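# Place the green block in the blue tray

## Task

Get the green block to rest inside the blue tray. The robot must not topple or be left leaning at the end, and nothing may be knocked or moved out of the work area; any of these counts as failure.

## Robot and tools

ROBOT. A Rainbow Robotics RB-Y1: a wheeled base (two drive wheels, two rear casters), a folding torso (squat, shift, pitch, yaw), a pan/tilt head with head_camera, and two 7-joint arms, each ending in a parallel gripper with a wrist camera (left_wrist_camera, right_wrist_camera). The camera cases stick out sideways and can strike things. The base is 0.58 m wide, reaches 0.10 m ahead of the drive axle and 0.57 m behind it, and needs a 0.58 m radius to spin in place. It cannot drive sideways.

FRAMES. All positions are metres. Base frame: origin on the floor between the drive wheels, x forward, y left, z up. chest, left_hand and right_hand are printed in this frame. A hand point sits between the finger pads, 0.03 m back from the tips; the fingers point along the hand's -z and close along its x. Printed hand positions can be off, more so when reaching far or loaded. base_odometry is in the frame the base had at the start, counts wheel turns only (slip shows as motion), heading in rad, positive = left.

move. Everything except cameras and blocking forms one action; its motions start together. Allowed mixes: base and/or joints (optionally with min_time_s or contact_limits); target alone or with min_time_s; or contact_limits alone. A call with no action just reports state and images.
- base: one object {x_m_s, turn_rad_s, for_s}. These are velocities held for a duration, not a destination. x_m_s = forward speed in m/s (negative = backward), 0 or 0.005 to 1.5 in size; turn_rad_s = turning rate, positive = left, 0 or 0.02 to 1.509; for_s = 0.1 to 5 s. Omitted speeds are 0. Distance is roughly speed × for_s; acceleration is about 0.4 m/s² (turns 0.5 rad/s²) and the base can coast up to about 3 s after for_s ends. If |x_m_s| + 0.27×|turn_rad_s| exceeds 1.5 both are scaled down.
- joints: one object keyed by joint name; each value is an absolute target (rad, grippers in m of opening). Ranges: torso_squat_rad 0..1.2 (bigger lowers the level chest); torso_shift_rad -0.3..0.6 (hips forward); torso_pitch_rad -0.2..1.4 (bow forward); torso_yaw_rad -1.5..1.5 (left positive; raise both arms 0.2 rad or more sideways first). Torso combos must hold: squat+shift<=1.52; squat-shift+pitch<=1.57; shift+0.5pitch-0.4squat<=0.7; shift+0.3pitch-0.5squat<=0.39, else it stops partway as off_target. Arms: shoulder_pitch ±2.356 (negative swings forward/up); left_shoulder_roll 0..3.141, right_shoulder_roll -3.141..0 (away from body); shoulder_yaw ±2.094; elbow -2.617..0.01 (negative bends); forearm_roll ±3.141; wrist_pitch -1.57..1.919; hand_roll ±2.705; gripper_m 0..0.1. head_pan_rad ±0.523 (left positive), head_tilt_rad -0.35..1.57 (down positive).
- target: one hand only: side "left"/"right", x, y, z (absolute position of the hand point in the base frame, m, -3..3) and quat_wxyz in the same form the hand lines print. It is turned into joint angles once, so the hand sweeps an arc; split long moves into short steps. Result: reached (within 10 mm and 2 degrees), short (with the error) or refused (with a reason; nothing moves).
- min_time_s: 0.1..8 s, the shortest duration for arm, head and torso motions.
- contact_limits: {left_gripper_m, right_gripper_m} in mA, 200..672.5, starting at 672.5 and kept until changed; lower means gentler grip.
- cameras: list from head_camera, left_wrist_camera, right_wrist_camera, all; [] for none.
- blocking: true/omitted waits for rest; false returns in about 0.5 s while motion continues.

wait(seconds 0..10, cameras) lets time pass and returns state. stop(cameras) brakes all running motions. zoom_image(camera, region [x0,y0,x1,y1] in pixels, at most 504×504) magnifies the latest image of that camera. read_manual only gives licence text. finished_scene ends the scene for good; the block must stay in the tray afterwards.

RESULTS. base_status, joint_status, left_hand_status, right_hand_status: moving, done, off_target (rested away from target, maybe still pushing), stopped, contact_stop (torso hit something or cannot lift), time_out, limit_stop_at_<name> (built-in guard), not_followed (arm command held back by the collision check), torque_fault, limit_stop_at_motor_heat. A contact_stop or time_out halts that whole group (torso, or one arm). After a refusal or unplanned stop, the remaining move/wait/finished_scene calls in that reply are skipped. on_its_own lists things the robot did unasked. lidar_m: 12 distances, 30-degree sectors from straight ahead counter-clockwise (4th left, 7th behind, 10th right), seen 0.23 m above the floor, "-" for nothing. wheel_motors_off = 1 while wheels are disabled. motor_effort gives wheel effort %; high values at rest suggest pushing on something. Joint torques, external torques and wrist force/torque are noisy, offset estimates of contact.

GRASPING. Command an opening at least 0.005 m narrower than the block to hold it; off_target or done are both fine then. Arms carry up to 3 kg.

AVOID. Tipping: fast bends or sudden stops with arms stretched forward or a load, fast driving into furniture, the upper body catching on a table edge while wheels push. Hard contact or squeezing between the two arms (can end the scene); keep shoulders rolled out about 0.5 rad when both reach forward. Torque faults (10 s freeze) and motor overheating from long stretched or straining holds. Dropping the block from height, slamming, and knocking objects away.

Each tool is called after "Emit:" as a command line: name --argument value for each argument, lists and objects as JSON in quotes; but a table of rows of numbers goes row by row, as --pt "numbers of a row", without its own name.

## Session

Emit:
move --cameras '["all"]'

Scene clock: 0.00 s.
Joint torques (N m): no reading
External joint torques (N m): no reading
Wrist force (N): no reading
Wrist torque (N m): no reading
Wrist force, peak (N): no reading
base_odometry: x=+0.000 y=+0.000 heading=+0.000
lidar_m: 2.67 1.84 1.69 1.75 2.49 2.30 2.32 2.71 2.51 2.15 3.08 2.80
base_status: not commanded
joint_positions: torso_squat_rad=+0.350 torso_shift_rad=+0.000 torso_pitch_rad=+0.000 torso_yaw_rad=+0.000 left_shoulder_pitch_rad=+0.020 left_shoulder_roll_rad=+0.004 left_shoulder_yaw_rad=-0.044 left_elbow_rad=-0.246 left_forearm_roll_rad=-0.048 left_wrist_pitch_rad=-0.049 left_hand_roll_rad=-0.025 left_gripper_m=+0.099 right_shoulder_pitch_rad=+0.015 right_shoulder_roll_rad=-0.018 right_shoulder_yaw_rad=+0.001 right_elbow_rad=-0.299 right_forearm_roll_rad=-0.040 right_wrist_pitch_rad=-0.043 right_hand_roll_rad=+0.024 right_gripper_m=+0.101 head_pan_rad=+0.000 head_tilt_rad=+0.400
joint_status: not commanded
wheel_motors_off: 0
motor_effort: left_wheel=+1 right_wheel=+1
chest: x=-0.2280 y=-0.0006 z=+1.2475 quat_wxyz=(+1.000, +0.000, +0.000, +0.000) (m; base frame)
left_hand: x=-0.1119 y=+0.2171 z=+0.5728 quat_wxyz=(+0.989, +0.003, -0.138, -0.055) (m; base frame)
right_hand: x=-0.0842 y=-0.2347 z=+0.5785 quat_wxyz=(+0.986, -0.008, -0.163, -0.009) (m; base frame)
pictures: head_camera, left_wrist_camera, right_wrist_camera

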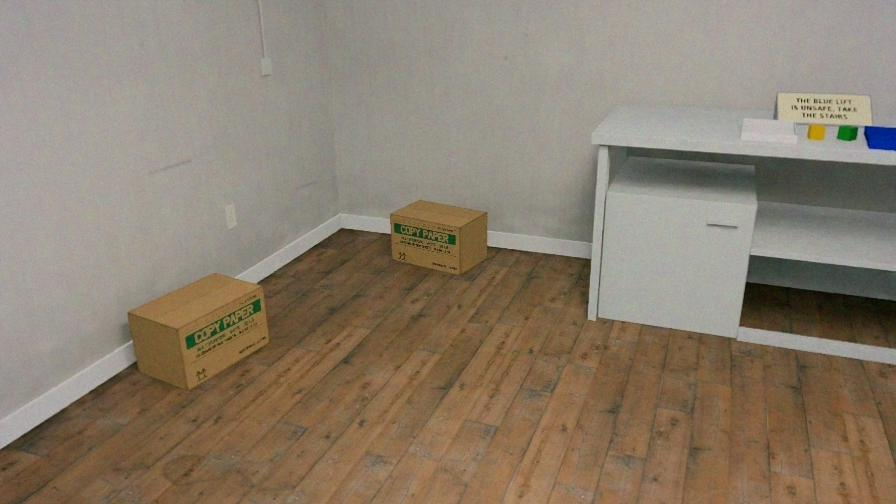

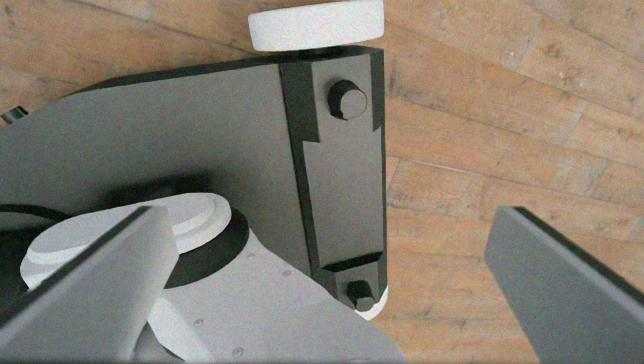

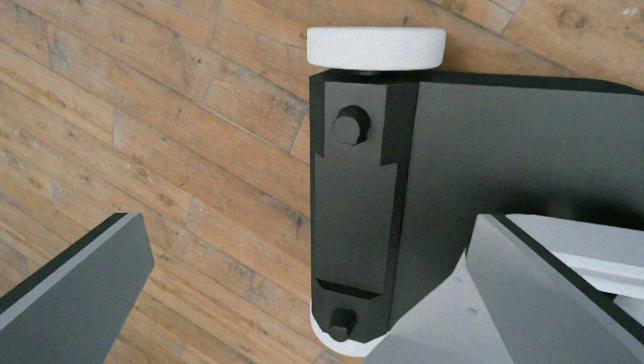

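Emit:
move --base '{"turn_rad_s":-0.5,"for_s":1.26}'

Emit:
move --base '{"x_m_s":0.4,"for_s":4.9}'

Emit:
move --base '{"turn_rad_s":0.4,"for_s":1.03}' --joints '{"head_tilt_rad":0.6,"torso_squat_rad":0.4}' --cameras '["head_camera"]'

Scene clock: 3.63 s.
Joint torques (N m): left_arm=[-2.04 -0.55 1.01 -1.31 -0.18 -0.76 0.08] | right_arm=[-2.02 -0.12 0.14 -1.65 -0.07 -0.75 0.36]
External joint torques (N m): left_arm=[0.26 -0.65 1 -0.01 -0.19 -0.14 0.09] | right_arm=[0.83 0.84 0.21 0.12 -0.14 -0.08 0.34]
Wrist force (N): left_arm=[-1.0 1.5 -7.8] | right_arm=[-2.0 -0.5 -6.8]
Wrist torque (N m): left_arm=[-0.33 0.04 0.08] | right_arm=[0.19 0.11 -0.18]
Wrist force, peak (N): left_arm=[-1.1 2.2 -8.2] | right_arm=[-2.1 -0.5 -7.0]
move: done
base_odometry: x=+0.000 y=+0.000 heading=-0.633
lidar_m: 2.82 2.82 2.37 1.69 1.76 2.47 2.29 2.29 2.71 2.52 2.15 2.94
base_status: done (sent for 1.27 of 1.27 s)
joint_positions: torso_squat_rad=+0.350 torso_shift_rad=+0.000 torso_pitch_rad=+0.000 torso_yaw_rad=+0.000 left_shoulder_pitch_rad=+0.020 left_shoulder_roll_rad=+0.004 left_shoulder_yaw_rad=-0.044 left_elbow_rad=-0.246 left_forearm_roll_rad=-0.048 left_wrist_pitch_rad=-0.049 left_hand_roll_rad=-0.025 left_gripper_m=+0.099 right_shoulder_pitch_rad=+0.015 right_shoulder_roll_rad=-0.018 right_shoulder_yaw_rad=+0.001 right_elbow_rad=-0.299 right_forearm_roll_rad=-0.040 right_wrist_pitch_rad=-0.043 right_hand_roll_rad=+0.024 right_gripper_m=+0.101 head_pan_rad=+0.000 head_tilt_rad=+0.400
joint_status: not commanded
wheel_motors_off: 0
motor_effort: left_wheel=+4(25) right_wheel=+2(19)
chest: x=-0.2280 y=-0.0006 z=+1.2475 quat_wxyz=(+1.000, +0.000, +0.000, +0.000) (m; base frame)
left_hand: x=-0.1119 y=+0.2171 z=+0.5728 quat_wxyz=(+0.989, +0.003, -0.138, -0.055) (m; base frame)
right_hand: x=-0.0842 y=-0.2347 z=+0.5785 quat_wxyz=(+0.986, -0.008, -0.163, -0.009) (m; base frame)
pictures: none

Scene clock: 10.07 s.
Joint torques (N m): left_arm=[-1.75 -0.5 0.7 -1.23 -0.08 -0.69 0.12] | right_arm=[-2.33 0.05 -0.11 -1.83 0.14 -0.72 0.43]
External joint torques (N m): left_arm=[0.54 -0.62 0.69 0.06 -0.08 -0.08 0.13] | right_arm=[0.51 1.01 -0.04 -0.06 0.07 -0.05 0.41]
Wrist force (N): left_arm=[-1.1 2.1 -7.6] | right_arm=[-2.1 -0.6 -6.7]
Wrist torque (N m): left_arm=[-0.39 0.01 0.04] | right_arm=[0.21 0.11 -0.19]
Wrist force, peak (N): left_arm=[-0.5 1.7 -8.5] | right_arm=[-1.9 -0.5 -7.1]
move: done
base_odometry: x=+1.580 y=-1.160 heading=-0.633
lidar_m: 1.55 0.94 1.07 2.11 2.15 2.77 4.21 3.94 2.01 2.06 2.07 1.23
base_status: done (sent for 4.9 of 4.9 s)
joint_positions: torso_squat_rad=+0.350 torso_shift_rad=+0.000 torso_pitch_rad=+0.000 torso_yaw_rad=+0.000 left_shoulder_pitch_rad=+0.020 left_shoulder_roll_rad=+0.004 left_shoulder_yaw_rad=-0.044 left_elbow_rad=-0.246 left_forearm_roll_rad=-0.048 left_wrist_pitch_rad=-0.049 left_hand_roll_rad=-0.025 left_gripper_m=+0.099 right_shoulder_pitch_rad=+0.015 right_shoulder_roll_rad=-0.018 right_shoulder_yaw_rad=+0.001 right_elbow_rad=-0.299 right_forearm_roll_rad=-0.040 right_wrist_pitch_rad=-0.043 right_hand_roll_rad=+0.024 right_gripper_m=+0.101 head_pan_rad=+0.000 head_tilt_rad=+0.400
joint_status: not commanded
wheel_motors_off: 0
motor_effort: left_wheel=-3(30) right_wheel=+3(27)
chest: x=-0.2280 y=-0.0006 z=+1.2475 quat_wxyz=(+1.000, +0.000, +0.000, +0.000) (m; base frame)
left_hand: x=-0.1118 y=+0.2171 z=+0.5728 quat_wxyz=(+0.989, +0.003, -0.138, -0.055) (m; base frame)
right_hand: x=-0.0842 y=-0.2347 z=+0.5785 quat_wxyz=(+0.986, -0.008, -0.163, -0.009) (m; base frame)
pictures: none

Scene clock: 12.23 s.
Joint torques (N m): left_arm=[-1.74 -0.52 0.67 -1.12 -0.17 -0.73 0.12] | right_arm=[-1.86 0.26 -0.33 -1.7 0.08 -0.88 0.29]
External joint torques (N m): left_arm=[0.56 -0.64 0.66 0.18 -0.18 -0.11 0.13] | right_arm=[0.99 1.21 -0.27 0.07 0.01 -0.21 0.27]
Wrist force (N): left_arm=[-0.7 1.7 -7.9] | right_arm=[-1.9 -0.4 -6.6]
Wrist torque (N m): left_arm=[-0.39 0.07 0.07] | right_arm=[0.20 0.13 -0.20]
Wrist force, peak (N): left_arm=[-1.0 1.6 -8.5] | right_arm=[-2.0 -0.7 -6.9]
move: done
base_odometry: x=+1.580 y=-1.160 heading=-0.220
lidar_m: 0.92 1.01 2.12 2.11 2.40 4.23 4.21 2.03 2.00 2.07 1.23 1.57
base_status: done (sent for 1.03 of 1.03 s)
joint_positions: torso_squat_rad=+0.400 torso_shift_rad=+0.000 torso_pitch_rad=+0.000 torso_yaw_rad=+0.000 left_shoulder_pitch_rad=+0.020 left_shoulder_roll_rad=+0.004 left_shoulder_yaw_rad=-0.044 left_elbow_rad=-0.246 left_forearm_roll_rad=-0.048 left_wrist_pitch_rad=-0.049 left_hand_roll_rad=-0.025 left_gripper_m=+0.099 right_shoulder_pitch_rad=+0.015 right_shoulder_roll_rad=-0.018 right_shoulder_yaw_rad=+0.001 right_elbow_rad=-0.299 right_forearm_roll_rad=-0.040 right_wrist_pitch_rad=-0.043 right_hand_roll_rad=+0.024 right_gripper_m=+0.101 head_pan_rad=+0.000 head_tilt_rad=+0.600
joint_status: all done
wheel_motors_off: 0
motor_effort: left_wheel=+1(26) right_wheel=+4(22)
chest: x=-0.2281 y=-0.0006 z=+1.2347 quat_wxyz=(+1.000, +0.000, +0.000, +0.000) (m; base frame)
left_hand: x=-0.1118 y=+0.2171 z=+0.5601 quat_wxyz=(+0.989, +0.003, -0.138, -0.055) (m; base frame)
right_hand: x=-0.0841 y=-0.2347 z=+0.5657 quat_wxyz=(+0.986, -0.008, -0.164, -0.009) (m; base frame)
pictures: head_camera

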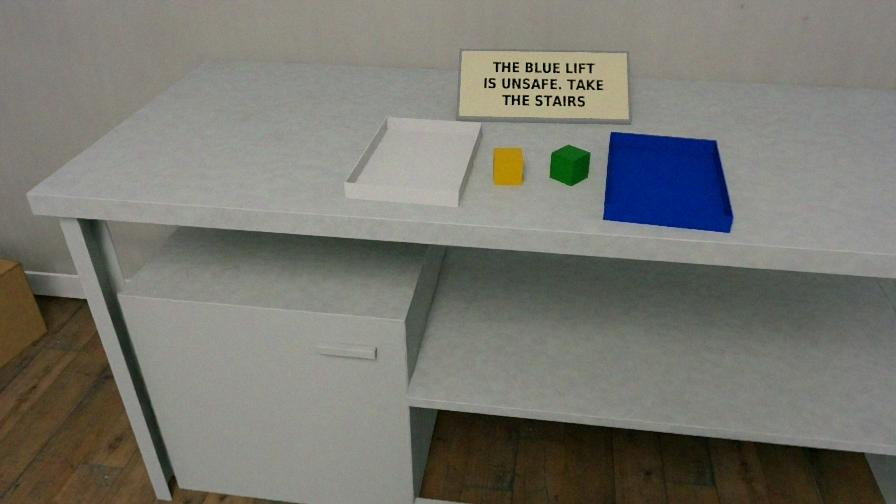

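Emit:
move --joints '{"torso_pitch_rad":0.6,"head_tilt_rad":0.35,"right_shoulder_roll_rad":-0.25,"right_shoulder_pitch_rad":0.3,"right_elbow_rad":-2.0,"left_shoulder_roll_rad":0.15}'

Emit:
move --target '{"side":"right","x":0.35,"y":-0.35,"z":1.08,"quat_wxyz":[1,0,0,0]}' --min_time_s 1.5 --cameras '["all"]'

Scene clock: 15.67 s.
Joint torques (N m): left_arm=[13.57 2.17 0.92 4.32 -0.16 0.56 0.16] | right_arm=[5.8 -2.75 -2.65 -8.05 0.18 -1.66 0.37]
External joint torques (N m): left_arm=[0.21 -1.29 0.55 -0.42 -0.17 0.04 0.14] | right_arm=[0.74 0.87 0.21 0.22 -0.01 0.07 0.32]
Wrist force (N): left_arm=[3.0 1.6 -7.6] | right_arm=[-5.4 0.5 -3.6]
Wrist torque (N m): left_arm=[-0.39 0.22 0.04] | right_arm=[0.12 -0.08 -0.24]
Wrist force, peak (N): left_arm=[-0.4 3.0 -8.4] | right_arm=[-5.7 -0.1 -5.8]
move: done
base_odometry: x=+1.580 y=-1.160 heading=-0.221
lidar_m: 0.93 1.00 2.10 2.10 2.41 4.22 4.21 2.05 2.01 2.05 1.24 1.57
base_status: not commanded
joint_positions: torso_squat_rad=+0.400 torso_shift_rad=+0.000 torso_pitch_rad=+0.600 torso_yaw_rad=+0.000 left_shoulder_pitch_rad=+0.020 left_shoulder_roll_rad=+0.150 left_shoulder_yaw_rad=-0.044 left_elbow_rad=-0.246 left_forearm_roll_rad=-0.048 left_wrist_pitch_rad=-0.049 left_hand_roll_rad=-0.025 left_gripper_m=+0.099 right_shoulder_pitch_rad=+0.300 right_shoulder_roll_rad=-0.250 right_shoulder_yaw_rad=+0.001 right_elbow_rad=-2.000 right_forearm_roll_rad=-0.040 right_wrist_pitch_rad=-0.043 right_hand_roll_rad=+0.024 right_gripper_m=+0.101 head_pan_rad=+0.000 head_tilt_rad=+0.350
joint_status: all done
wheel_motors_off: 0
motor_effort: left_wheel=+1(2) right_wheel=+8(9)
chest: x=-0.0533 y=-0.0006 z=+1.1806 quat_wxyz=(+0.955, +0.000, +0.296, +0.000) (m; base frame)
left_hand: x=-0.3347 y=+0.3268 z=+0.5649 quat_wxyz=(+0.981, +0.052, +0.165, -0.086) (m; base frame)
right_hand: x=+0.2254 y=-0.2905 z=+0.8204 quat_wxyz=(+0.834, -0.058, -0.539, +0.104) (m; base frame)
pictures: none

Scene clock: 17.90 s.
Joint torques (N m): left_arm=[13.81 2.42 1.17 4.39 -0.16 0.52 0.09] | right_arm=[-10.7 -7.81 -8.81 4.94 0.39 -0.13 0.5]
External joint torques (N m): left_arm=[0.45 -1.05 0.79 -0.35 -0.16 -0.01 0.07] | right_arm=[1.57 1.95 -0.41 0.76 0.16 -0.09 0.5]
Wrist force (N): left_arm=[2.9 1.4 -7.1] | right_arm=[-0.2 -0.7 -7.4]
Wrist torque (N m): left_arm=[-0.39 0.23 0.05] | right_arm=[0.21 0.19 -0.14]
Wrist force, peak (N): left_arm=[3.3 1.1 -8.0] | right_arm=[-4.2 -1.7 -6.7]
move: done
base_odometry: x=+1.580 y=-1.160 heading=-0.221
lidar_m: 0.93 1.00 2.11 2.11 2.41 4.24 4.19 2.04 2.00 2.05 1.24 1.57
base_status: not commanded
joint_positions: torso_squat_rad=+0.400 torso_shift_rad=+0.000 torso_pitch_rad=+0.600 torso_yaw_rad=+0.000 left_shoulder_pitch_rad=+0.020 left_shoulder_roll_rad=+0.150 left_shoulder_yaw_rad=-0.044 left_elbow_rad=-0.246 left_forearm_roll_rad=-0.048 left_wrist_pitch_rad=-0.049 left_hand_roll_rad=-0.025 left_gripper_m=+0.099 right_shoulder_pitch_rad=-0.011 right_shoulder_roll_rad=-2.221 right_shoulder_yaw_rad=-0.436 right_elbow_rad=-1.768 right_forearm_roll_rad=-2.062 right_wrist_pitch_rad=+1.246 right_hand_roll_rad=-0.448 right_gripper_m=+0.101 head_pan_rad=+0.000 head_tilt_rad=+0.350
joint_status: all done
wheel_motors_off: 0
motor_effort: left_wheel=+1(1) right_wheel=+6(9)
chest: x=-0.0533 y=-0.0006 z=+1.1806 quat_wxyz=(+0.955, +0.000, +0.296, +0.000) (m; base frame)
left_hand: x=-0.3347 y=+0.3268 z=+0.5649 quat_wxyz=(+0.981, +0.052, +0.165, -0.086) (m; base frame)
right_hand: x=+0.3500 y=-0.3497 z=+1.0801 quat_wxyz=(+1.000, +0.000, -0.001, +0.000) (m; base frame)
right_hand_status: reached (checked arc, planned for 1.6 s): 0 mm and 0.1 deg off.
pictures: head_camera, left_wrist_camera, right_wrist_camera

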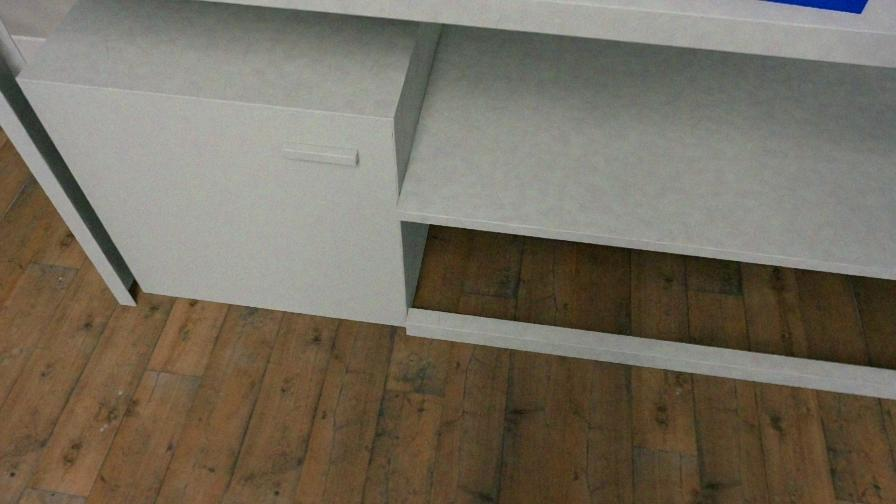

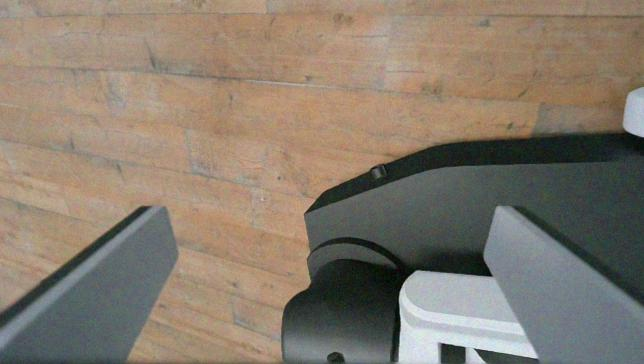

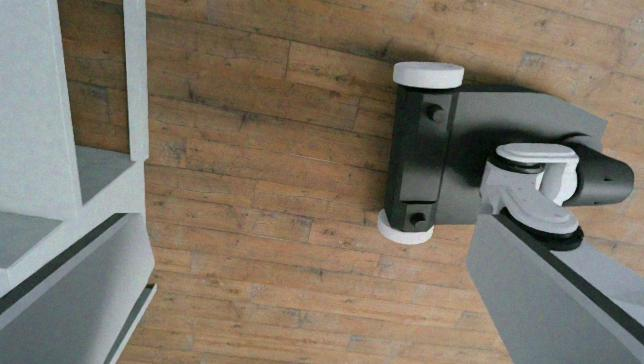

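Emit:
move --base '{"x_m_s":0.25,"for_s":2.4}' --joints '{"head_tilt_rad":0.5}' --cameras '["head_camera","right_wrist_camera"]'

Scene clock: 21.43 s.
Joint torques (N m): left_arm=[14.31 2.31 1.23 4.44 -0.25 0.5 0.17] | right_arm=[-10.98 -8.1 -8.55 4.46 0.34 -0.27 0.4]
External joint torques (N m): left_arm=[0.94 -1.15 0.86 -0.3 -0.26 -0.03 0.15] | right_arm=[1.29 1.66 -0.15 0.28 0.11 -0.23 0.4]
Wrist force (N): left_arm=[2.9 1.6 -7.5] | right_arm=[-0.1 -0.6 -7.3]
Wrist torque (N m): left_arm=[-0.42 0.25 0.07] | right_arm=[0.20 0.22 -0.17]
Wrist force, peak (N): left_arm=[2.9 1.4 -8.1] | right_arm=[-0.4 -0.6 -7.6]
move: done
base_odometry: x=+2.165 y=-1.291 heading=-0.220
lidar_m: 0.33 0.35 0.58 2.01 2.66 4.33 4.80 2.48 2.18 1.03 1.13 0.97
base_status: done (sent for 2.4 of 2.4 s)
joint_positions: torso_squat_rad=+0.400 torso_shift_rad=+0.000 torso_pitch_rad=+0.600 torso_yaw_rad=+0.000 left_shoulder_pitch_rad=+0.020 left_shoulder_roll_rad=+0.150 left_shoulder_yaw_rad=-0.044 left_elbow_rad=-0.246 left_forearm_roll_rad=-0.048 left_wrist_pitch_rad=-0.049 left_hand_roll_rad=-0.025 left_gripper_m=+0.099 right_shoulder_pitch_rad=-0.011 right_shoulder_roll_rad=-2.221 right_shoulder_yaw_rad=-0.436 right_elbow_rad=-1.768 right_forearm_roll_rad=-2.062 right_wrist_pitch_rad=+1.246 right_hand_roll_rad=-0.448 right_gripper_m=+0.101 head_pan_rad=+0.000 head_tilt_rad=+0.500
joint_status: all done
wheel_motors_off: 0
motor_effort: left_wheel=+0(24) right_wheel=-4(28)
chest: x=-0.0532 y=-0.0006 z=+1.1806 quat_wxyz=(+0.955, +0.000, +0.296, +0.000) (m; base frame)
left_hand: x=-0.3347 y=+0.3268 z=+0.5649 quat_wxyz=(+0.981, +0.052, +0.165, -0.086) (m; base frame)
right_hand: x=+0.3501 y=-0.3498 z=+1.0800 quat_wxyz=(+1.000, +0.000, -0.001, +0.000) (m; base frame)
pictures: head_camera, right_wrist_camera

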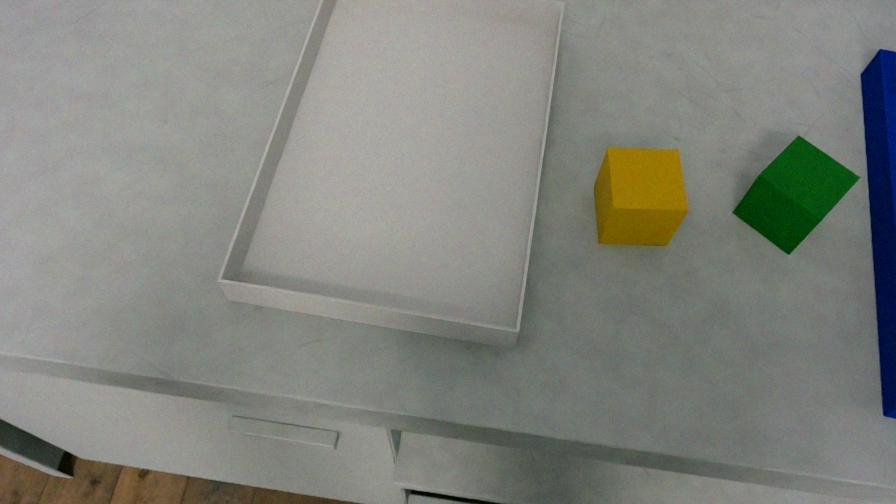

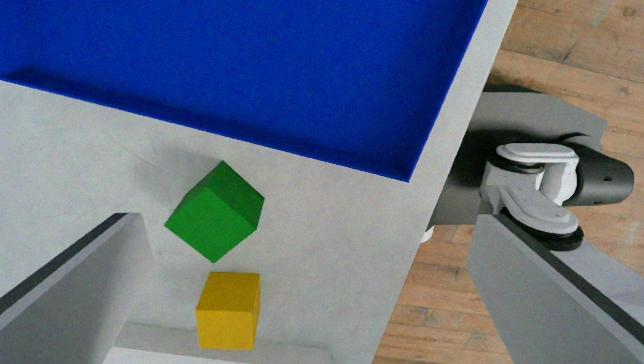

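Emit:
zoom_image --camera "right_wrist_camera" --region '[140, 140, 300, 280]'

Emit:
zoom_image --camera "head_camera" --region '[700, 100, 896, 280]'

Scaled by 3.150 from the camera's 644x364 image, which has a finer 1265x715 frame.

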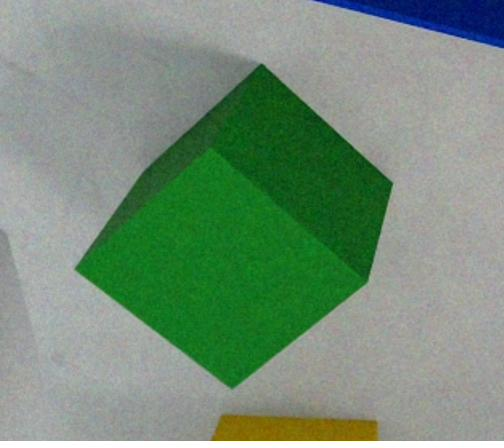

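Scaled by 2.571 from the camera's 896x504 image, which has a finer 1280x720 frame.

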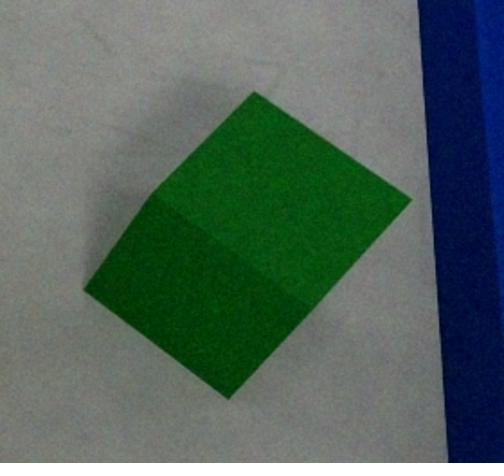

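Emit:
move --target '{"side":"right","x":0.44,"y":-0.243,"z":1.02,"quat_wxyz":[0.91,0,0,-0.415]}' --min_time_s 1.2 --cameras '["head_camera","right_wrist_camera"]'

Scene clock: 24.17 s.
Joint torques (N m): left_arm=[14.51 2.37 1.32 4.44 -0.08 0.49 0.08] | right_arm=[-18.91 2.81 -6.87 6.66 0.21 0 0.5]
External joint torques (N m): left_arm=[1.15 -1.09 0.95 -0.3 -0.09 -0.04 0.06] | right_arm=[1.07 1.63 -1.73 0.64 0.03 0 0.5]
Wrist force (N): left_arm=[2.5 1.5 -7.7] | right_arm=[-0.3 -0.7 -7.3]
Wrist torque (N m): left_arm=[-0.36 0.18 0.05] | right_arm=[0.20 0.20 -0.16]
Wrist force, peak (N): left_arm=[2.8 1.3 -8.1] | right_arm=[-0.2 -0.4 -7.8]
move: done
base_odometry: x=+2.165 y=-1.291 heading=-0.220
lidar_m: 0.32 0.35 0.57 2.01 2.68 4.32 4.80 2.46 2.18 0.99 1.13 0.97
base_status: not commanded
joint_positions: torso_squat_rad=+0.400 torso_shift_rad=+0.000 torso_pitch_rad=+0.600 torso_yaw_rad=+0.000 left_shoulder_pitch_rad=+0.020 left_shoulder_roll_rad=+0.150 left_shoulder_yaw_rad=-0.044 left_elbow_rad=-0.246 left_forearm_roll_rad=-0.048 left_wrist_pitch_rad=-0.049 left_hand_roll_rad=-0.025 left_gripper_m=+0.099 right_shoulder_pitch_rad=+0.447 right_shoulder_roll_rad=-2.787 right_shoulder_yaw_rad=-0.595 right_elbow_rad=-1.396 right_forearm_roll_rad=-2.438 right_wrist_pitch_rad=+0.983 right_hand_roll_rad=-1.250 right_gripper_m=+0.101 head_pan_rad=+0.000 head_tilt_rad=+0.500
joint_status: all done
wheel_motors_off: 0
motor_effort: left_wheel=+1(2) right_wheel=-4(5)
chest: x=-0.0532 y=-0.0006 z=+1.1806 quat_wxyz=(+0.955, +0.000, +0.296, +0.000) (m; base frame)
left_hand: x=-0.3347 y=+0.3268 z=+0.5649 quat_wxyz=(+0.981, +0.052, +0.165, -0.086) (m; base frame)
right_hand: x=+0.4397 y=-0.2428 z=+1.0200 quat_wxyz=(+0.910, +0.001, -0.001, -0.415) (m; base frame)
right_hand_status: reached (checked arc, planned for 1.2 s): 0 mm and 0.1 deg off.
pictures: head_camera, right_wrist_camera

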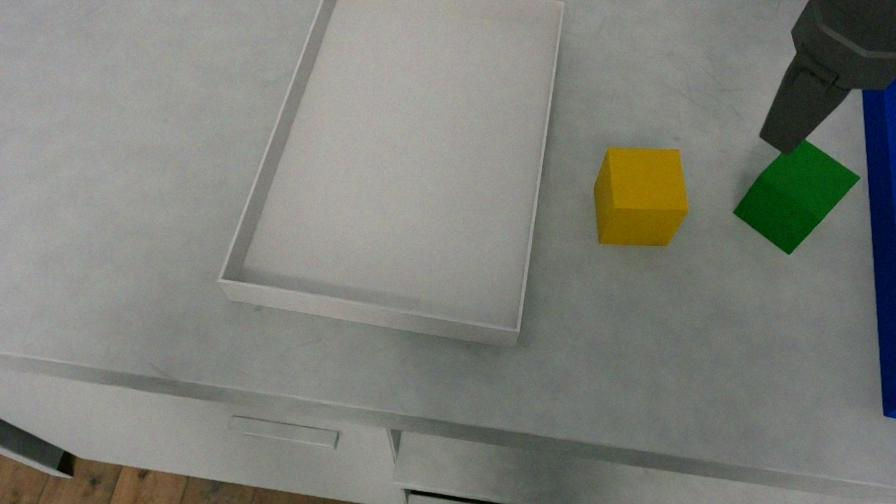

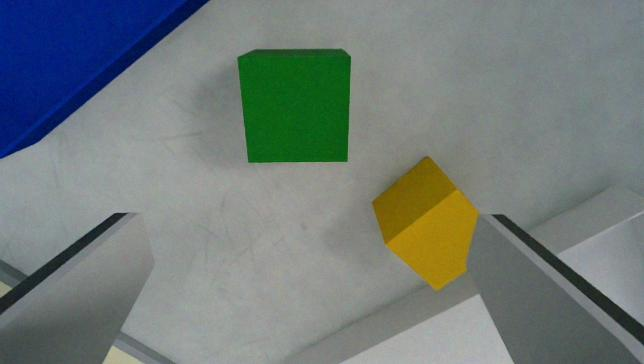

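Emit:
move --target '{"side":"right","x":0.442,"y":-0.257,"z":0.96,"quat_wxyz":[0.91,0,0,-0.415]}' --min_time_s 1 --cameras '["head_camera","right_wrist_camera"]'

Scene clock: 26.00 s.
Joint torques (N m): left_arm=[14.45 2.59 1.05 4.51 -0.15 0.5 0] | right_arm=[-18.99 2.74 -6.67 6.37 0.34 -0.34 0.64]
External joint torques (N m): left_arm=[1.08 -0.87 0.67 -0.24 -0.16 -0.03 -0.01] | right_arm=[1.53 0 -2.03 0.7 0.17 -0.33 0.64]
Wrist force (N): left_arm=[2.9 1.4 -7.7] | right_arm=[-0.4 -0.6 -7.4]
Wrist torque (N m): left_arm=[-0.40 0.23 0.06] | right_arm=[0.19 0.18 -0.21]
Wrist force, peak (N): left_arm=[2.8 1.6 -8.1] | right_arm=[-0.1 -0.8 -7.8]
move: done
base_odometry: x=+2.165 y=-1.291 heading=-0.220
lidar_m: 0.33 0.36 0.57 2.03 2.67 4.32 4.80 2.44 2.18 1.02 1.14 0.97
base_status: not commanded
joint_positions: torso_squat_rad=+0.400 torso_shift_rad=+0.000 torso_pitch_rad=+0.600 torso_yaw_rad=+0.000 left_shoulder_pitch_rad=+0.020 left_shoulder_roll_rad=+0.150 left_shoulder_yaw_rad=-0.044 left_elbow_rad=-0.246 left_forearm_roll_rad=-0.048 left_wrist_pitch_rad=-0.049 left_hand_roll_rad=-0.025 left_gripper_m=+0.099 right_shoulder_pitch_rad=+0.607 right_shoulder_roll_rad=-2.815 right_shoulder_yaw_rad=-0.600 right_elbow_rad=-1.352 right_forearm_roll_rad=-2.434 right_wrist_pitch_rad=+0.860 right_hand_roll_rad=-1.213 right_gripper_m=+0.101 head_pan_rad=+0.000 head_tilt_rad=+0.500
joint_status: all done
wheel_motors_off: 0
motor_effort: left_wheel=+1(2) right_wheel=-4(4)
chest: x=-0.0532 y=-0.0006 z=+1.1806 quat_wxyz=(+0.955, +0.000, +0.296, +0.000) (m; base frame)
left_hand: x=-0.3347 y=+0.3268 z=+0.5649 quat_wxyz=(+0.981, +0.052, +0.165, -0.086) (m; base frame)
right_hand: x=+0.4414 y=-0.2571 z=+0.9601 quat_wxyz=(+0.910, +0.000, -0.001, -0.415) (m; base frame)
right_hand_status: reached (checked arc, planned for 1.0 s): 1 mm and 0.1 deg off.
pictures: head_camera, right_wrist_camera

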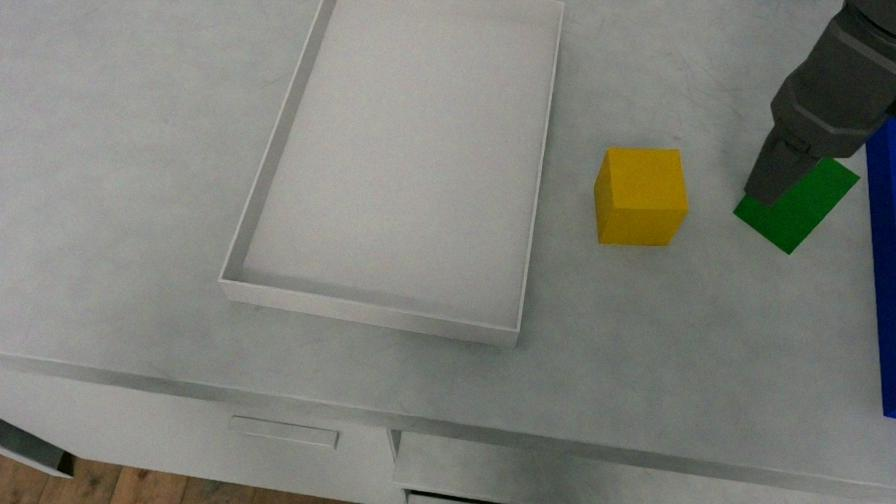

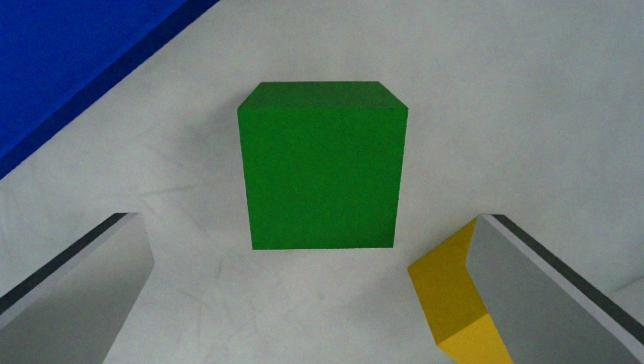

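Emit:
move --target '{"side":"right","x":0.436,"y":-0.262,"z":0.905,"quat_wxyz":[0.91,0,0,-0.415]}' --min_time_s 1.2 --cameras '["head_camera","right_wrist_camera"]'

Scene clock: 28.07 s.
Joint torques (N m): left_arm=[14.15 2.57 1.15 4.41 -0.1 0.55 0.04] | right_arm=[-18.66 3.96 -6.41 5.87 0.4 -0.28 0.68]
External joint torques (N m): left_arm=[0.78 -0.88 0.78 -0.34 -0.11 0.03 0.02] | right_arm=[2.1 -0.28 -2.28 0.59 0.25 -0.27 0.68]
Wrist force (N): left_arm=[3.1 1.6 -7.2] | right_arm=[-0.2 -0.7 -7.2]
Wrist torque (N m): left_arm=[-0.42 0.29 0.06] | right_arm=[0.22 0.21 -0.22]
Wrist force, peak (N): left_arm=[2.8 1.5 -8.6] | right_arm=[-0.1 -0.8 -7.7]
move: done
base_odometry: x=+2.165 y=-1.291 heading=-0.220
lidar_m: 0.33 0.35 0.58 2.04 2.66 4.31 4.80 2.46 2.17 1.02 1.15 0.98
base_status: not commanded
joint_positions: torso_squat_rad=+0.400 torso_shift_rad=+0.000 torso_pitch_rad=+0.600 torso_yaw_rad=+0.000 left_shoulder_pitch_rad=+0.020 left_shoulder_roll_rad=+0.150 left_shoulder_yaw_rad=-0.044 left_elbow_rad=-0.246 left_forearm_roll_rad=-0.048 left_wrist_pitch_rad=-0.049 left_hand_roll_rad=-0.025 left_gripper_m=+0.099 right_shoulder_pitch_rad=+0.748 right_shoulder_roll_rad=-2.858 right_shoulder_yaw_rad=-0.610 right_elbow_rad=-1.318 right_forearm_roll_rad=-2.432 right_wrist_pitch_rad=+0.746 right_hand_roll_rad=-1.202 right_gripper_m=+0.101 head_pan_rad=+0.000 head_tilt_rad=+0.500
joint_status: all done
wheel_motors_off: 0
motor_effort: left_wheel=+1(2) right_wheel=-3(4)
chest: x=-0.0532 y=-0.0006 z=+1.1806 quat_wxyz=(+0.955, +0.000, +0.296, +0.000) (m; base frame)
left_hand: x=-0.3347 y=+0.3268 z=+0.5649 quat_wxyz=(+0.981, +0.052, +0.165, -0.086) (m; base frame)
right_hand: x=+0.4355 y=-0.2621 z=+0.9052 quat_wxyz=(+0.910, +0.000, -0.001, -0.415) (m; base frame)
right_hand_status: reached (checked arc, planned for 1.2 s): 1 mm and 0.1 deg off.
pictures: head_camera, right_wrist_camera

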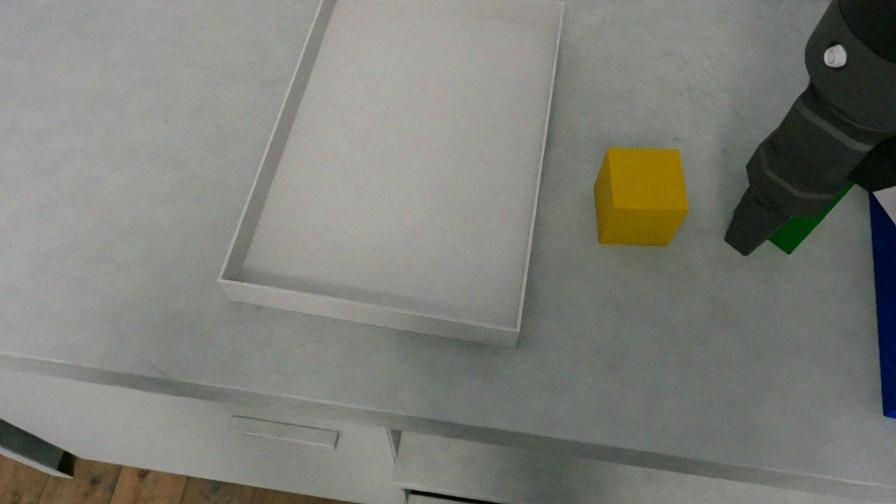

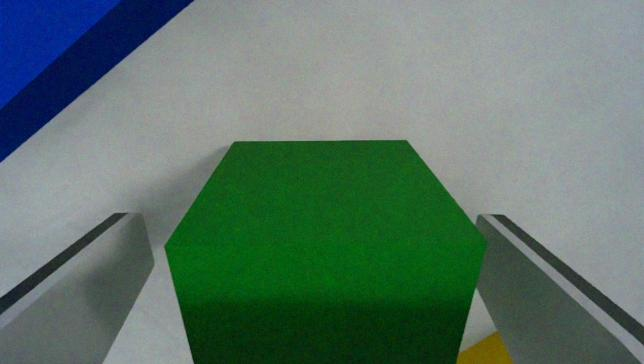

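Emit:
move --joints '{"right_gripper_m":0.04}' --contact_limits '{"right_gripper_m":400}'

Emit:
move --target '{"side":"right","x":0.436,"y":-0.27,"z":0.99,"quat_wxyz":[0.91,0,0,-0.415]}' --min_time_s 1.2 --cameras '["head_camera","right_wrist_camera"]'

Scene clock: 29.37 s.
Joint torques (N m): left_arm=[14.54 2.5 1.34 4.6 -0.12 0.54 0.11] | right_arm=[-18.67 4.31 -6.28 5.83 0.32 -0.28 0.65]
External joint torques (N m): left_arm=[1.17 -0.96 0.97 -0.14 -0.13 0.01 0.09] | right_arm=[2.1 0.07 -2.16 0.55 0.18 -0.27 0.65]
Wrist force (N): left_arm=[2.6 1.4 -7.6] | right_arm=[-0.2 -0.7 -6.5]
Wrist torque (N m): left_arm=[-0.39 0.22 0.07] | right_arm=[0.20 0.18 -0.23]
Wrist force, peak (N): left_arm=[3.0 1.2 -8.1] | right_arm=[-0.3 -0.7 -7.4]
move: off_target
base_odometry: x=+2.165 y=-1.291 heading=-0.220
lidar_m: 0.32 0.35 0.59 2.02 2.67 4.31 4.79 2.46 2.15 1.03 1.14 0.97
base_status: not commanded
joint_positions: torso_squat_rad=+0.400 torso_shift_rad=+0.000 torso_pitch_rad=+0.600 torso_yaw_rad=+0.000 left_shoulder_pitch_rad=+0.020 left_shoulder_roll_rad=+0.150 left_shoulder_yaw_rad=-0.044 left_elbow_rad=-0.246 left_forearm_roll_rad=-0.048 left_wrist_pitch_rad=-0.049 left_hand_roll_rad=-0.025 left_gripper_m=+0.099 right_shoulder_pitch_rad=+0.748 right_shoulder_roll_rad=-2.858 right_shoulder_yaw_rad=-0.610 right_elbow_rad=-1.318 right_forearm_roll_rad=-2.432 right_wrist_pitch_rad=+0.746 right_hand_roll_rad=-1.202 right_gripper_m=+0.051 head_pan_rad=+0.000 head_tilt_rad=+0.500
joint_status: right_gripper_m off_target (ended at +0.051, target +0.040)
wheel_motors_off: 0
motor_effort: left_wheel=+2(2) right_wheel=-4(4)
contact_limits: right_gripper_m 400 mA
chest: x=-0.0532 y=-0.0006 z=+1.1806 quat_wxyz=(+0.955, +0.000, +0.296, +0.000) (m; base frame)
left_hand: x=-0.3347 y=+0.3268 z=+0.5649 quat_wxyz=(+0.981, +0.052, +0.165, -0.086) (m; base frame)
right_hand: x=+0.4355 y=-0.2621 z=+0.9052 quat_wxyz=(+0.910, +0.000, -0.001, -0.415) (m; base frame)
pictures: none

Scene clock: 30.90 s.
Joint torques (N m): left_arm=[14.14 2.47 1.05 4.55 -0.2 0.58 0.1] | right_arm=[-20.32 2.53 -4.06 5.17 0.19 0.25 0.57]
External joint torques (N m): left_arm=[0.77 -0.99 0.68 -0.19 -0.21 0.05 0.08] | right_arm=[-0.59 1.23 0.97 -0.59 0.02 0.26 0.57]
Wrist force (N): left_arm=[3.0 1.4 -8.0] | right_arm=[0.0 -0.6 -8.3]
Wrist torque (N m): left_arm=[-0.37 0.26 0.07] | right_arm=[0.22 0.22 -0.23]
Wrist force, peak (N): left_arm=[3.0 1.5 -8.1] | right_arm=[-0.3 -0.7 -8.6]
move: done
base_odometry: x=+2.165 y=-1.291 heading=-0.220
lidar_m: 0.33 0.35 0.58 2.02 2.67 4.33 4.80 2.46 2.19 1.02 1.12 0.96
base_status: not commanded
joint_positions: torso_squat_rad=+0.400 torso_shift_rad=+0.000 torso_pitch_rad=+0.600 torso_yaw_rad=+0.000 left_shoulder_pitch_rad=+0.020 left_shoulder_roll_rad=+0.150 left_shoulder_yaw_rad=-0.044 left_elbow_rad=-0.246 left_forearm_roll_rad=-0.048 left_wrist_pitch_rad=-0.049 left_hand_roll_rad=-0.025 left_gripper_m=+0.099 right_shoulder_pitch_rad=+0.519 right_shoulder_roll_rad=-2.750 right_shoulder_yaw_rad=-0.578 right_elbow_rad=-1.397 right_forearm_roll_rad=-2.417 right_wrist_pitch_rad=+0.918 right_hand_roll_rad=-1.202 right_gripper_m=+0.051 head_pan_rad=+0.000 head_tilt_rad=+0.500
joint_status: all done
wheel_motors_off: 0
motor_effort: left_wheel=+2(2) right_wheel=-4(4)
contact_limits: right_gripper_m 400 mA
chest: x=-0.0532 y=-0.0006 z=+1.1806 quat_wxyz=(+0.955, +0.000, +0.296, +0.000) (m; base frame)
left_hand: x=-0.3347 y=+0.3268 z=+0.5649 quat_wxyz=(+0.981, +0.052, +0.165, -0.086) (m; base frame)
right_hand: x=+0.4360 y=-0.2699 z=+0.9899 quat_wxyz=(+0.910, +0.000, +0.000, -0.415) (m; base frame)
right_hand_status: reached (checked arc, planned for 1.2 s): 0 mm and 0.0 deg off.
pictures: head_camera, right_wrist_camera

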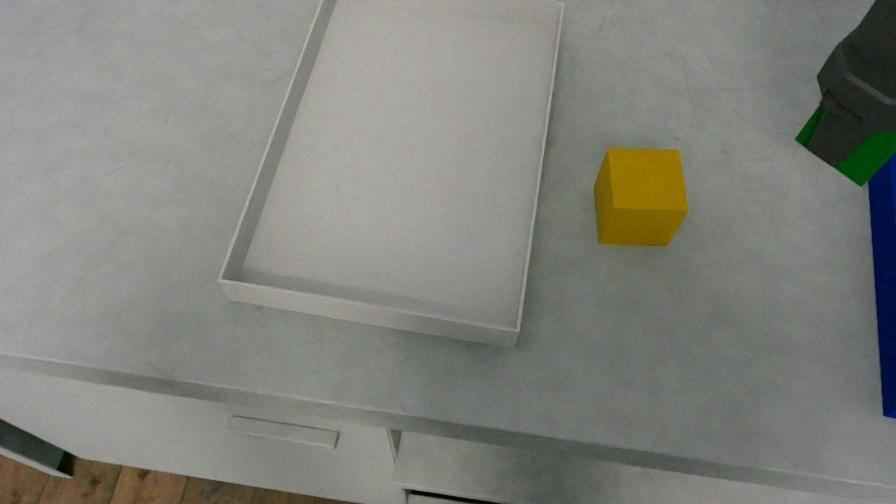

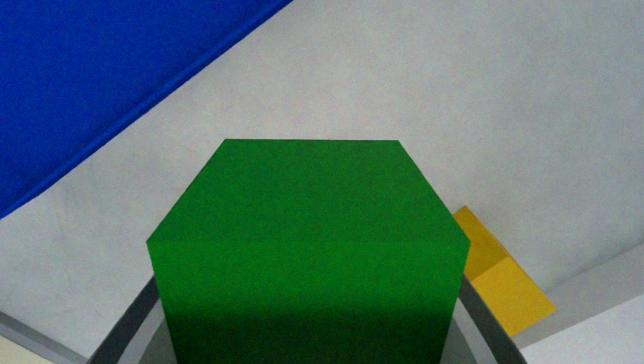

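Emit:
move --target '{"side":"right","x":0.43,"y":-0.45,"z":0.99,"quat_wxyz":[0.91,0,0,-0.415]}' --min_time_s 1.5 --cameras '["right_wrist_camera"]'

Emit:
move --joints '{"head_pan_rad":-0.5}' --cameras '["head_camera"]'

Scene clock: 32.93 s.
Joint torques (N m): left_arm=[14.02 2.75 0.98 4.48 -0.15 0.56 0.14] | right_arm=[-16.05 1.66 -3.6 7.19 -0.2 0.29 0.33]
External joint torques (N m): left_arm=[0.66 -0.71 0.61 -0.26 -0.16 0.04 0.13] | right_arm=[0.92 0.89 0.73 0.75 -0.41 0.33 0.33]
Wrist force (N): left_arm=[2.4 1.5 -7.5] | right_arm=[0.0 -0.9 -8.1]
Wrist torque (N m): left_arm=[-0.38 0.21 0.06] | right_arm=[0.21 0.23 -0.25]
Wrist force, peak (N): left_arm=[3.2 1.7 -7.8] | right_arm=[0.3 -1.3 -8.4]
move: done
base_odometry: x=+2.165 y=-1.291 heading=-0.220
lidar_m: 0.35 0.33 0.58 2.01 2.67 4.31 4.79 2.45 2.19 1.02 1.12 0.98
base_status: not commanded
joint_positions: torso_squat_rad=+0.400 torso_shift_rad=+0.000 torso_pitch_rad=+0.600 torso_yaw_rad=+0.000 left_shoulder_pitch_rad=+0.020 left_shoulder_roll_rad=+0.150 left_shoulder_yaw_rad=-0.044 left_elbow_rad=-0.246 left_forearm_roll_rad=-0.048 left_wrist_pitch_rad=-0.049 left_hand_roll_rad=-0.025 left_gripper_m=+0.099 right_shoulder_pitch_rad=+0.704 right_shoulder_roll_rad=-2.499 right_shoulder_yaw_rad=-0.573 right_elbow_rad=-1.045 right_forearm_roll_rad=-2.484 right_wrist_pitch_rad=+1.058 right_hand_roll_rad=-0.696 right_gripper_m=+0.051 head_pan_rad=+0.000 head_tilt_rad=+0.500
joint_status: all done
wheel_motors_off: 0
motor_effort: left_wheel=+1(2) right_wheel=-4(4)
contact_limits: right_gripper_m 400 mA
chest: x=-0.0532 y=-0.0006 z=+1.1806 quat_wxyz=(+0.955, +0.000, +0.296, +0.000) (m; base frame)
left_hand: x=-0.3347 y=+0.3268 z=+0.5649 quat_wxyz=(+0.981, +0.052, +0.165, -0.086) (m; base frame)
right_hand: x=+0.4298 y=-0.4490 z=+0.9897 quat_wxyz=(+0.910, +0.001, -0.005, -0.415) (m; base frame)
right_hand_status: reached (checked arc, planned for 1.5 s): 1 mm and 0.6 deg off.
pictures: right_wrist_camera

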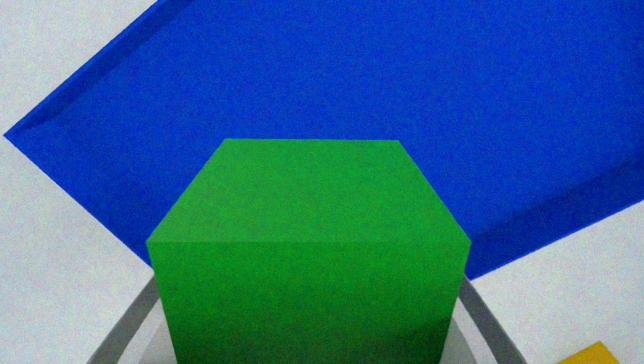

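Scene clock: 33.93 s.
Joint torques (N m): left_arm=[14.22 2.66 1.29 4.45 -0.17 0.56 0.11] | right_arm=[-16.38 1.4 -3.72 7.15 -0.01 0.36 0.47]
External joint torques (N m): left_arm=[0.85 -0.8 0.92 -0.29 -0.18 0.03 0.09] | right_arm=[0.59 0.63 0.61 0.71 -0.21 0.4 0.47]
Wrist force (N): left_arm=[3.1 1.8 -7.2] | right_arm=[0.0 -0.7 -8.2]
Wrist torque (N m): left_arm=[-0.44 0.28 0.05] | right_arm=[0.18 0.22 -0.23]
Wrist force, peak (N): left_arm=[2.9 1.5 -8.1] | right_arm=[-0.2 -0.9 -8.3]
move: done
base_odometry: x=+2.165 y=-1.291 heading=-0.220
lidar_m: 0.33 0.36 0.57 2.04 2.66 4.33 4.80 2.47 2.18 1.03 1.14 0.97
base_status: not commanded
joint_positions: torso_squat_rad=+0.400 torso_shift_rad=+0.000 torso_pitch_rad=+0.600 torso_yaw_rad=+0.000 left_shoulder_pitch_rad=+0.020 left_shoulder_roll_rad=+0.150 left_shoulder_yaw_rad=-0.044 left_elbow_rad=-0.246 left_forearm_roll_rad=-0.048 left_wrist_pitch_rad=-0.049 left_hand_roll_rad=-0.025 left_gripper_m=+0.099 right_shoulder_pitch_rad=+0.704 right_shoulder_roll_rad=-2.499 right_shoulder_yaw_rad=-0.573 right_elbow_rad=-1.045 right_forearm_roll_rad=-2.484 right_wrist_pitch_rad=+1.058 right_hand_roll_rad=-0.696 right_gripper_m=+0.051 head_pan_rad=-0.500 head_tilt_rad=+0.500
joint_status: all done
wheel_motors_off: 0
motor_effort: left_wheel=+2(2) right_wheel=-4(4)
contact_limits: right_gripper_m 400 mA
chest: x=-0.0532 y=-0.0006 z=+1.1806 quat_wxyz=(+0.955, +0.000, +0.296, +0.000) (m; base frame)
left_hand: x=-0.3347 y=+0.3268 z=+0.5649 quat_wxyz=(+0.981, +0.052, +0.165, -0.086) (m; base frame)
right_hand: x=+0.4298 y=-0.4490 z=+0.9897 quat_wxyz=(+0.910, +0.001, -0.005, -0.415) (m; base frame)
pictures: head_camera

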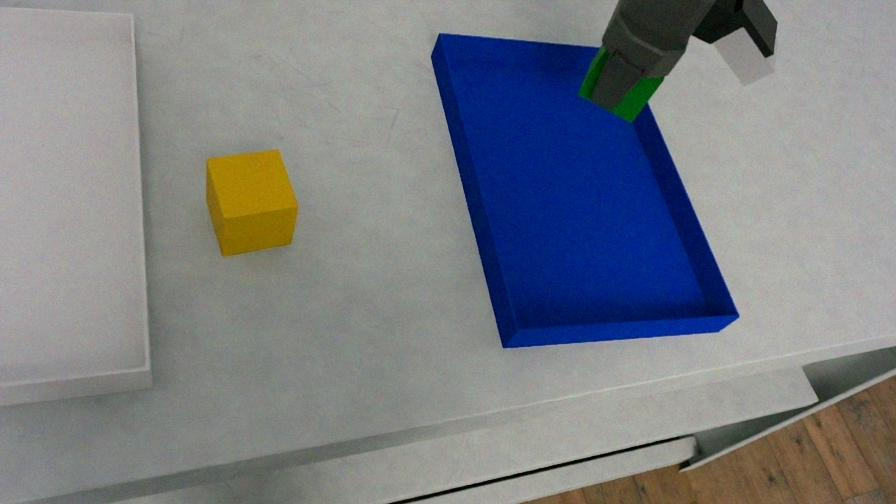

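Emit:
move --target '{"side":"right","x":0.385,"y":-0.405,"z":0.98,"quat_wxyz":[0.91,0,0,-0.415]}' --min_time_s 1

Emit:
move --target '{"side":"right","x":0.385,"y":-0.405,"z":0.921,"quat_wxyz":[0.91,0,0,-0.415]}' --min_time_s 1 --cameras '["head_camera","right_wrist_camera"]'

Scene clock: 35.60 s.
Joint torques (N m): left_arm=[14.19 2.51 1.08 4.48 -0.16 0.46 0.08] | right_arm=[-15.32 -1.96 -4.98 4.96 0.27 -0.21 0.2]
External joint torques (N m): left_arm=[0.83 -0.95 0.71 -0.26 -0.17 -0.07 0.07] | right_arm=[-0.35 1.4 0.92 -0.14 0.1 -0.21 0.2]
Wrist force (N): left_arm=[2.8 1.3 -7.7] | right_arm=[0.0 -0.5 -8.2]
Wrist torque (N m): left_arm=[-0.39 0.25 0.07] | right_arm=[0.21 0.24 -0.15]
Wrist force, peak (N): left_arm=[2.7 1.2 -8.2] | right_arm=[0.0 -1.1 -8.7]
move: done
base_odometry: x=+2.165 y=-1.291 heading=-0.220
lidar_m: 0.34 0.34 0.59 2.02 2.67 4.33 4.80 2.47 2.17 1.01 1.14 0.98
base_status: not commanded
joint_positions: torso_squat_rad=+0.400 torso_shift_rad=+0.000 torso_pitch_rad=+0.600 torso_yaw_rad=+0.000 left_shoulder_pitch_rad=+0.020 left_shoulder_roll_rad=+0.150 left_shoulder_yaw_rad=-0.044 left_elbow_rad=-0.246 left_forearm_roll_rad=-0.048 left_wrist_pitch_rad=-0.049 left_hand_roll_rad=-0.025 left_gripper_m=+0.099 right_shoulder_pitch_rad=+0.470 right_shoulder_roll_rad=-2.394 right_shoulder_yaw_rad=-0.450 right_elbow_rad=-1.470 right_forearm_roll_rad=-2.281 right_wrist_pitch_rad=+0.919 right_hand_roll_rad=-0.970 right_gripper_m=+0.051 head_pan_rad=-0.500 head_tilt_rad=+0.500
joint_status: all done
wheel_motors_off: 0
motor_effort: left_wheel=+2(2) right_wheel=-4(4)
contact_limits: right_gripper_m 400 mA
chest: x=-0.0532 y=-0.0006 z=+1.1806 quat_wxyz=(+0.955, +0.000, +0.296, +0.000) (m; base frame)
left_hand: x=-0.3347 y=+0.3268 z=+0.5649 quat_wxyz=(+0.981, +0.052, +0.165, -0.086) (m; base frame)
right_hand: x=+0.3851 y=-0.4047 z=+0.9800 quat_wxyz=(+0.910, +0.001, +0.002, -0.414) (m; base frame)
right_hand_status: reached (checked arc, planned for 1.0 s): 0 mm and 0.3 deg off.
pictures: none

Scene clock: 36.93 s.
Joint torques (N m): left_arm=[14.22 2.6 1.24 4.45 -0.14 0.58 0.14] | right_arm=[-14.51 1.08 -6.78 5.69 -0.08 -0.24 0.53]
External joint torques (N m): left_arm=[0.86 -0.86 0.87 -0.29 -0.15 0.05 0.12] | right_arm=[1.35 0.46 -2.03 0.7 -0.24 -0.23 0.53]
Wrist force (N): left_arm=[2.6 1.5 -7.6] | right_arm=[-0.3 -0.7 -8.0]
Wrist torque (N m): left_arm=[-0.38 0.19 0.05] | right_arm=[0.19 0.18 -0.21]
Wrist force, peak (N): left_arm=[3.1 1.5 -8.0] | right_arm=[0.1 -0.8 -8.7]
move: done
base_odometry: x=+2.165 y=-1.291 heading=-0.220
lidar_m: 0.33 0.35 0.57 2.03 2.69 4.33 4.80 2.46 2.17 1.02 1.13 0.96
base_status: not commanded
joint_positions: torso_squat_rad=+0.400 torso_shift_rad=+0.000 torso_pitch_rad=+0.600 torso_yaw_rad=+0.000 left_shoulder_pitch_rad=+0.020 left_shoulder_roll_rad=+0.150 left_shoulder_yaw_rad=-0.044 left_elbow_rad=-0.246 left_forearm_roll_rad=-0.048 left_wrist_pitch_rad=-0.049 left_hand_roll_rad=-0.025 left_gripper_m=+0.099 right_shoulder_pitch_rad=+0.693 right_shoulder_roll_rad=-2.475 right_shoulder_yaw_rad=-0.503 right_elbow_rad=-1.419 right_forearm_roll_rad=-2.340 right_wrist_pitch_rad=+0.758 right_hand_roll_rad=-0.935 right_gripper_m=+0.051 head_pan_rad=-0.500 head_tilt_rad=+0.500
joint_status: all done
wheel_motors_off: 0
motor_effort: left_wheel=+2(2) right_wheel=-4(4)
contact_limits: right_gripper_m 400 mA
chest: x=-0.0532 y=-0.0006 z=+1.1806 quat_wxyz=(+0.955, +0.000, +0.296, +0.000) (m; base frame)
left_hand: x=-0.3347 y=+0.3268 z=+0.5649 quat_wxyz=(+0.981, +0.052, +0.165, -0.086) (m; base frame)
right_hand: x=+0.3848 y=-0.4051 z=+0.9209 quat_wxyz=(+0.910, +0.000, +0.000, -0.415) (m; base frame)
right_hand_status: reached (checked arc, planned for 1.0 s): 0 mm and 0.0 deg off.
pictures: head_camera, right_wrist_camera

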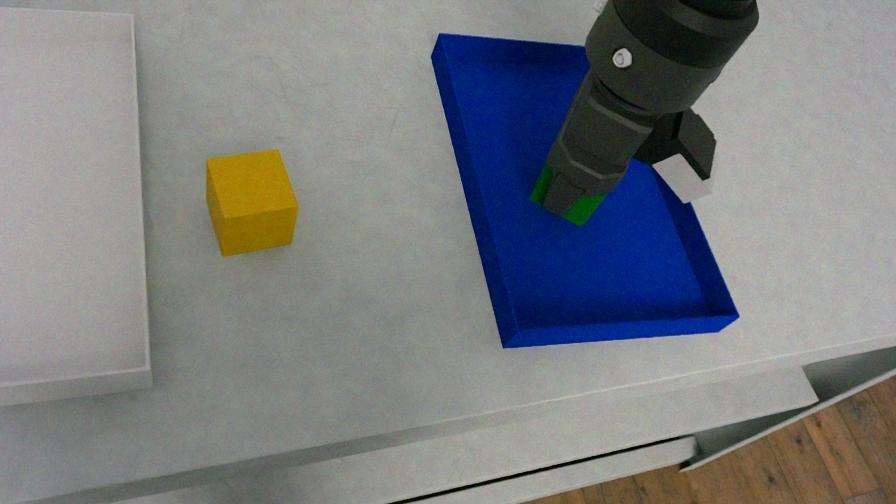

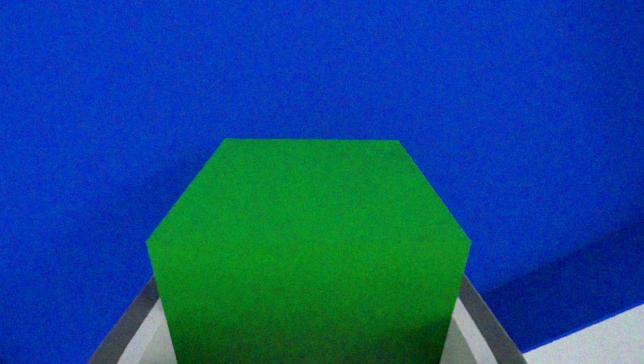

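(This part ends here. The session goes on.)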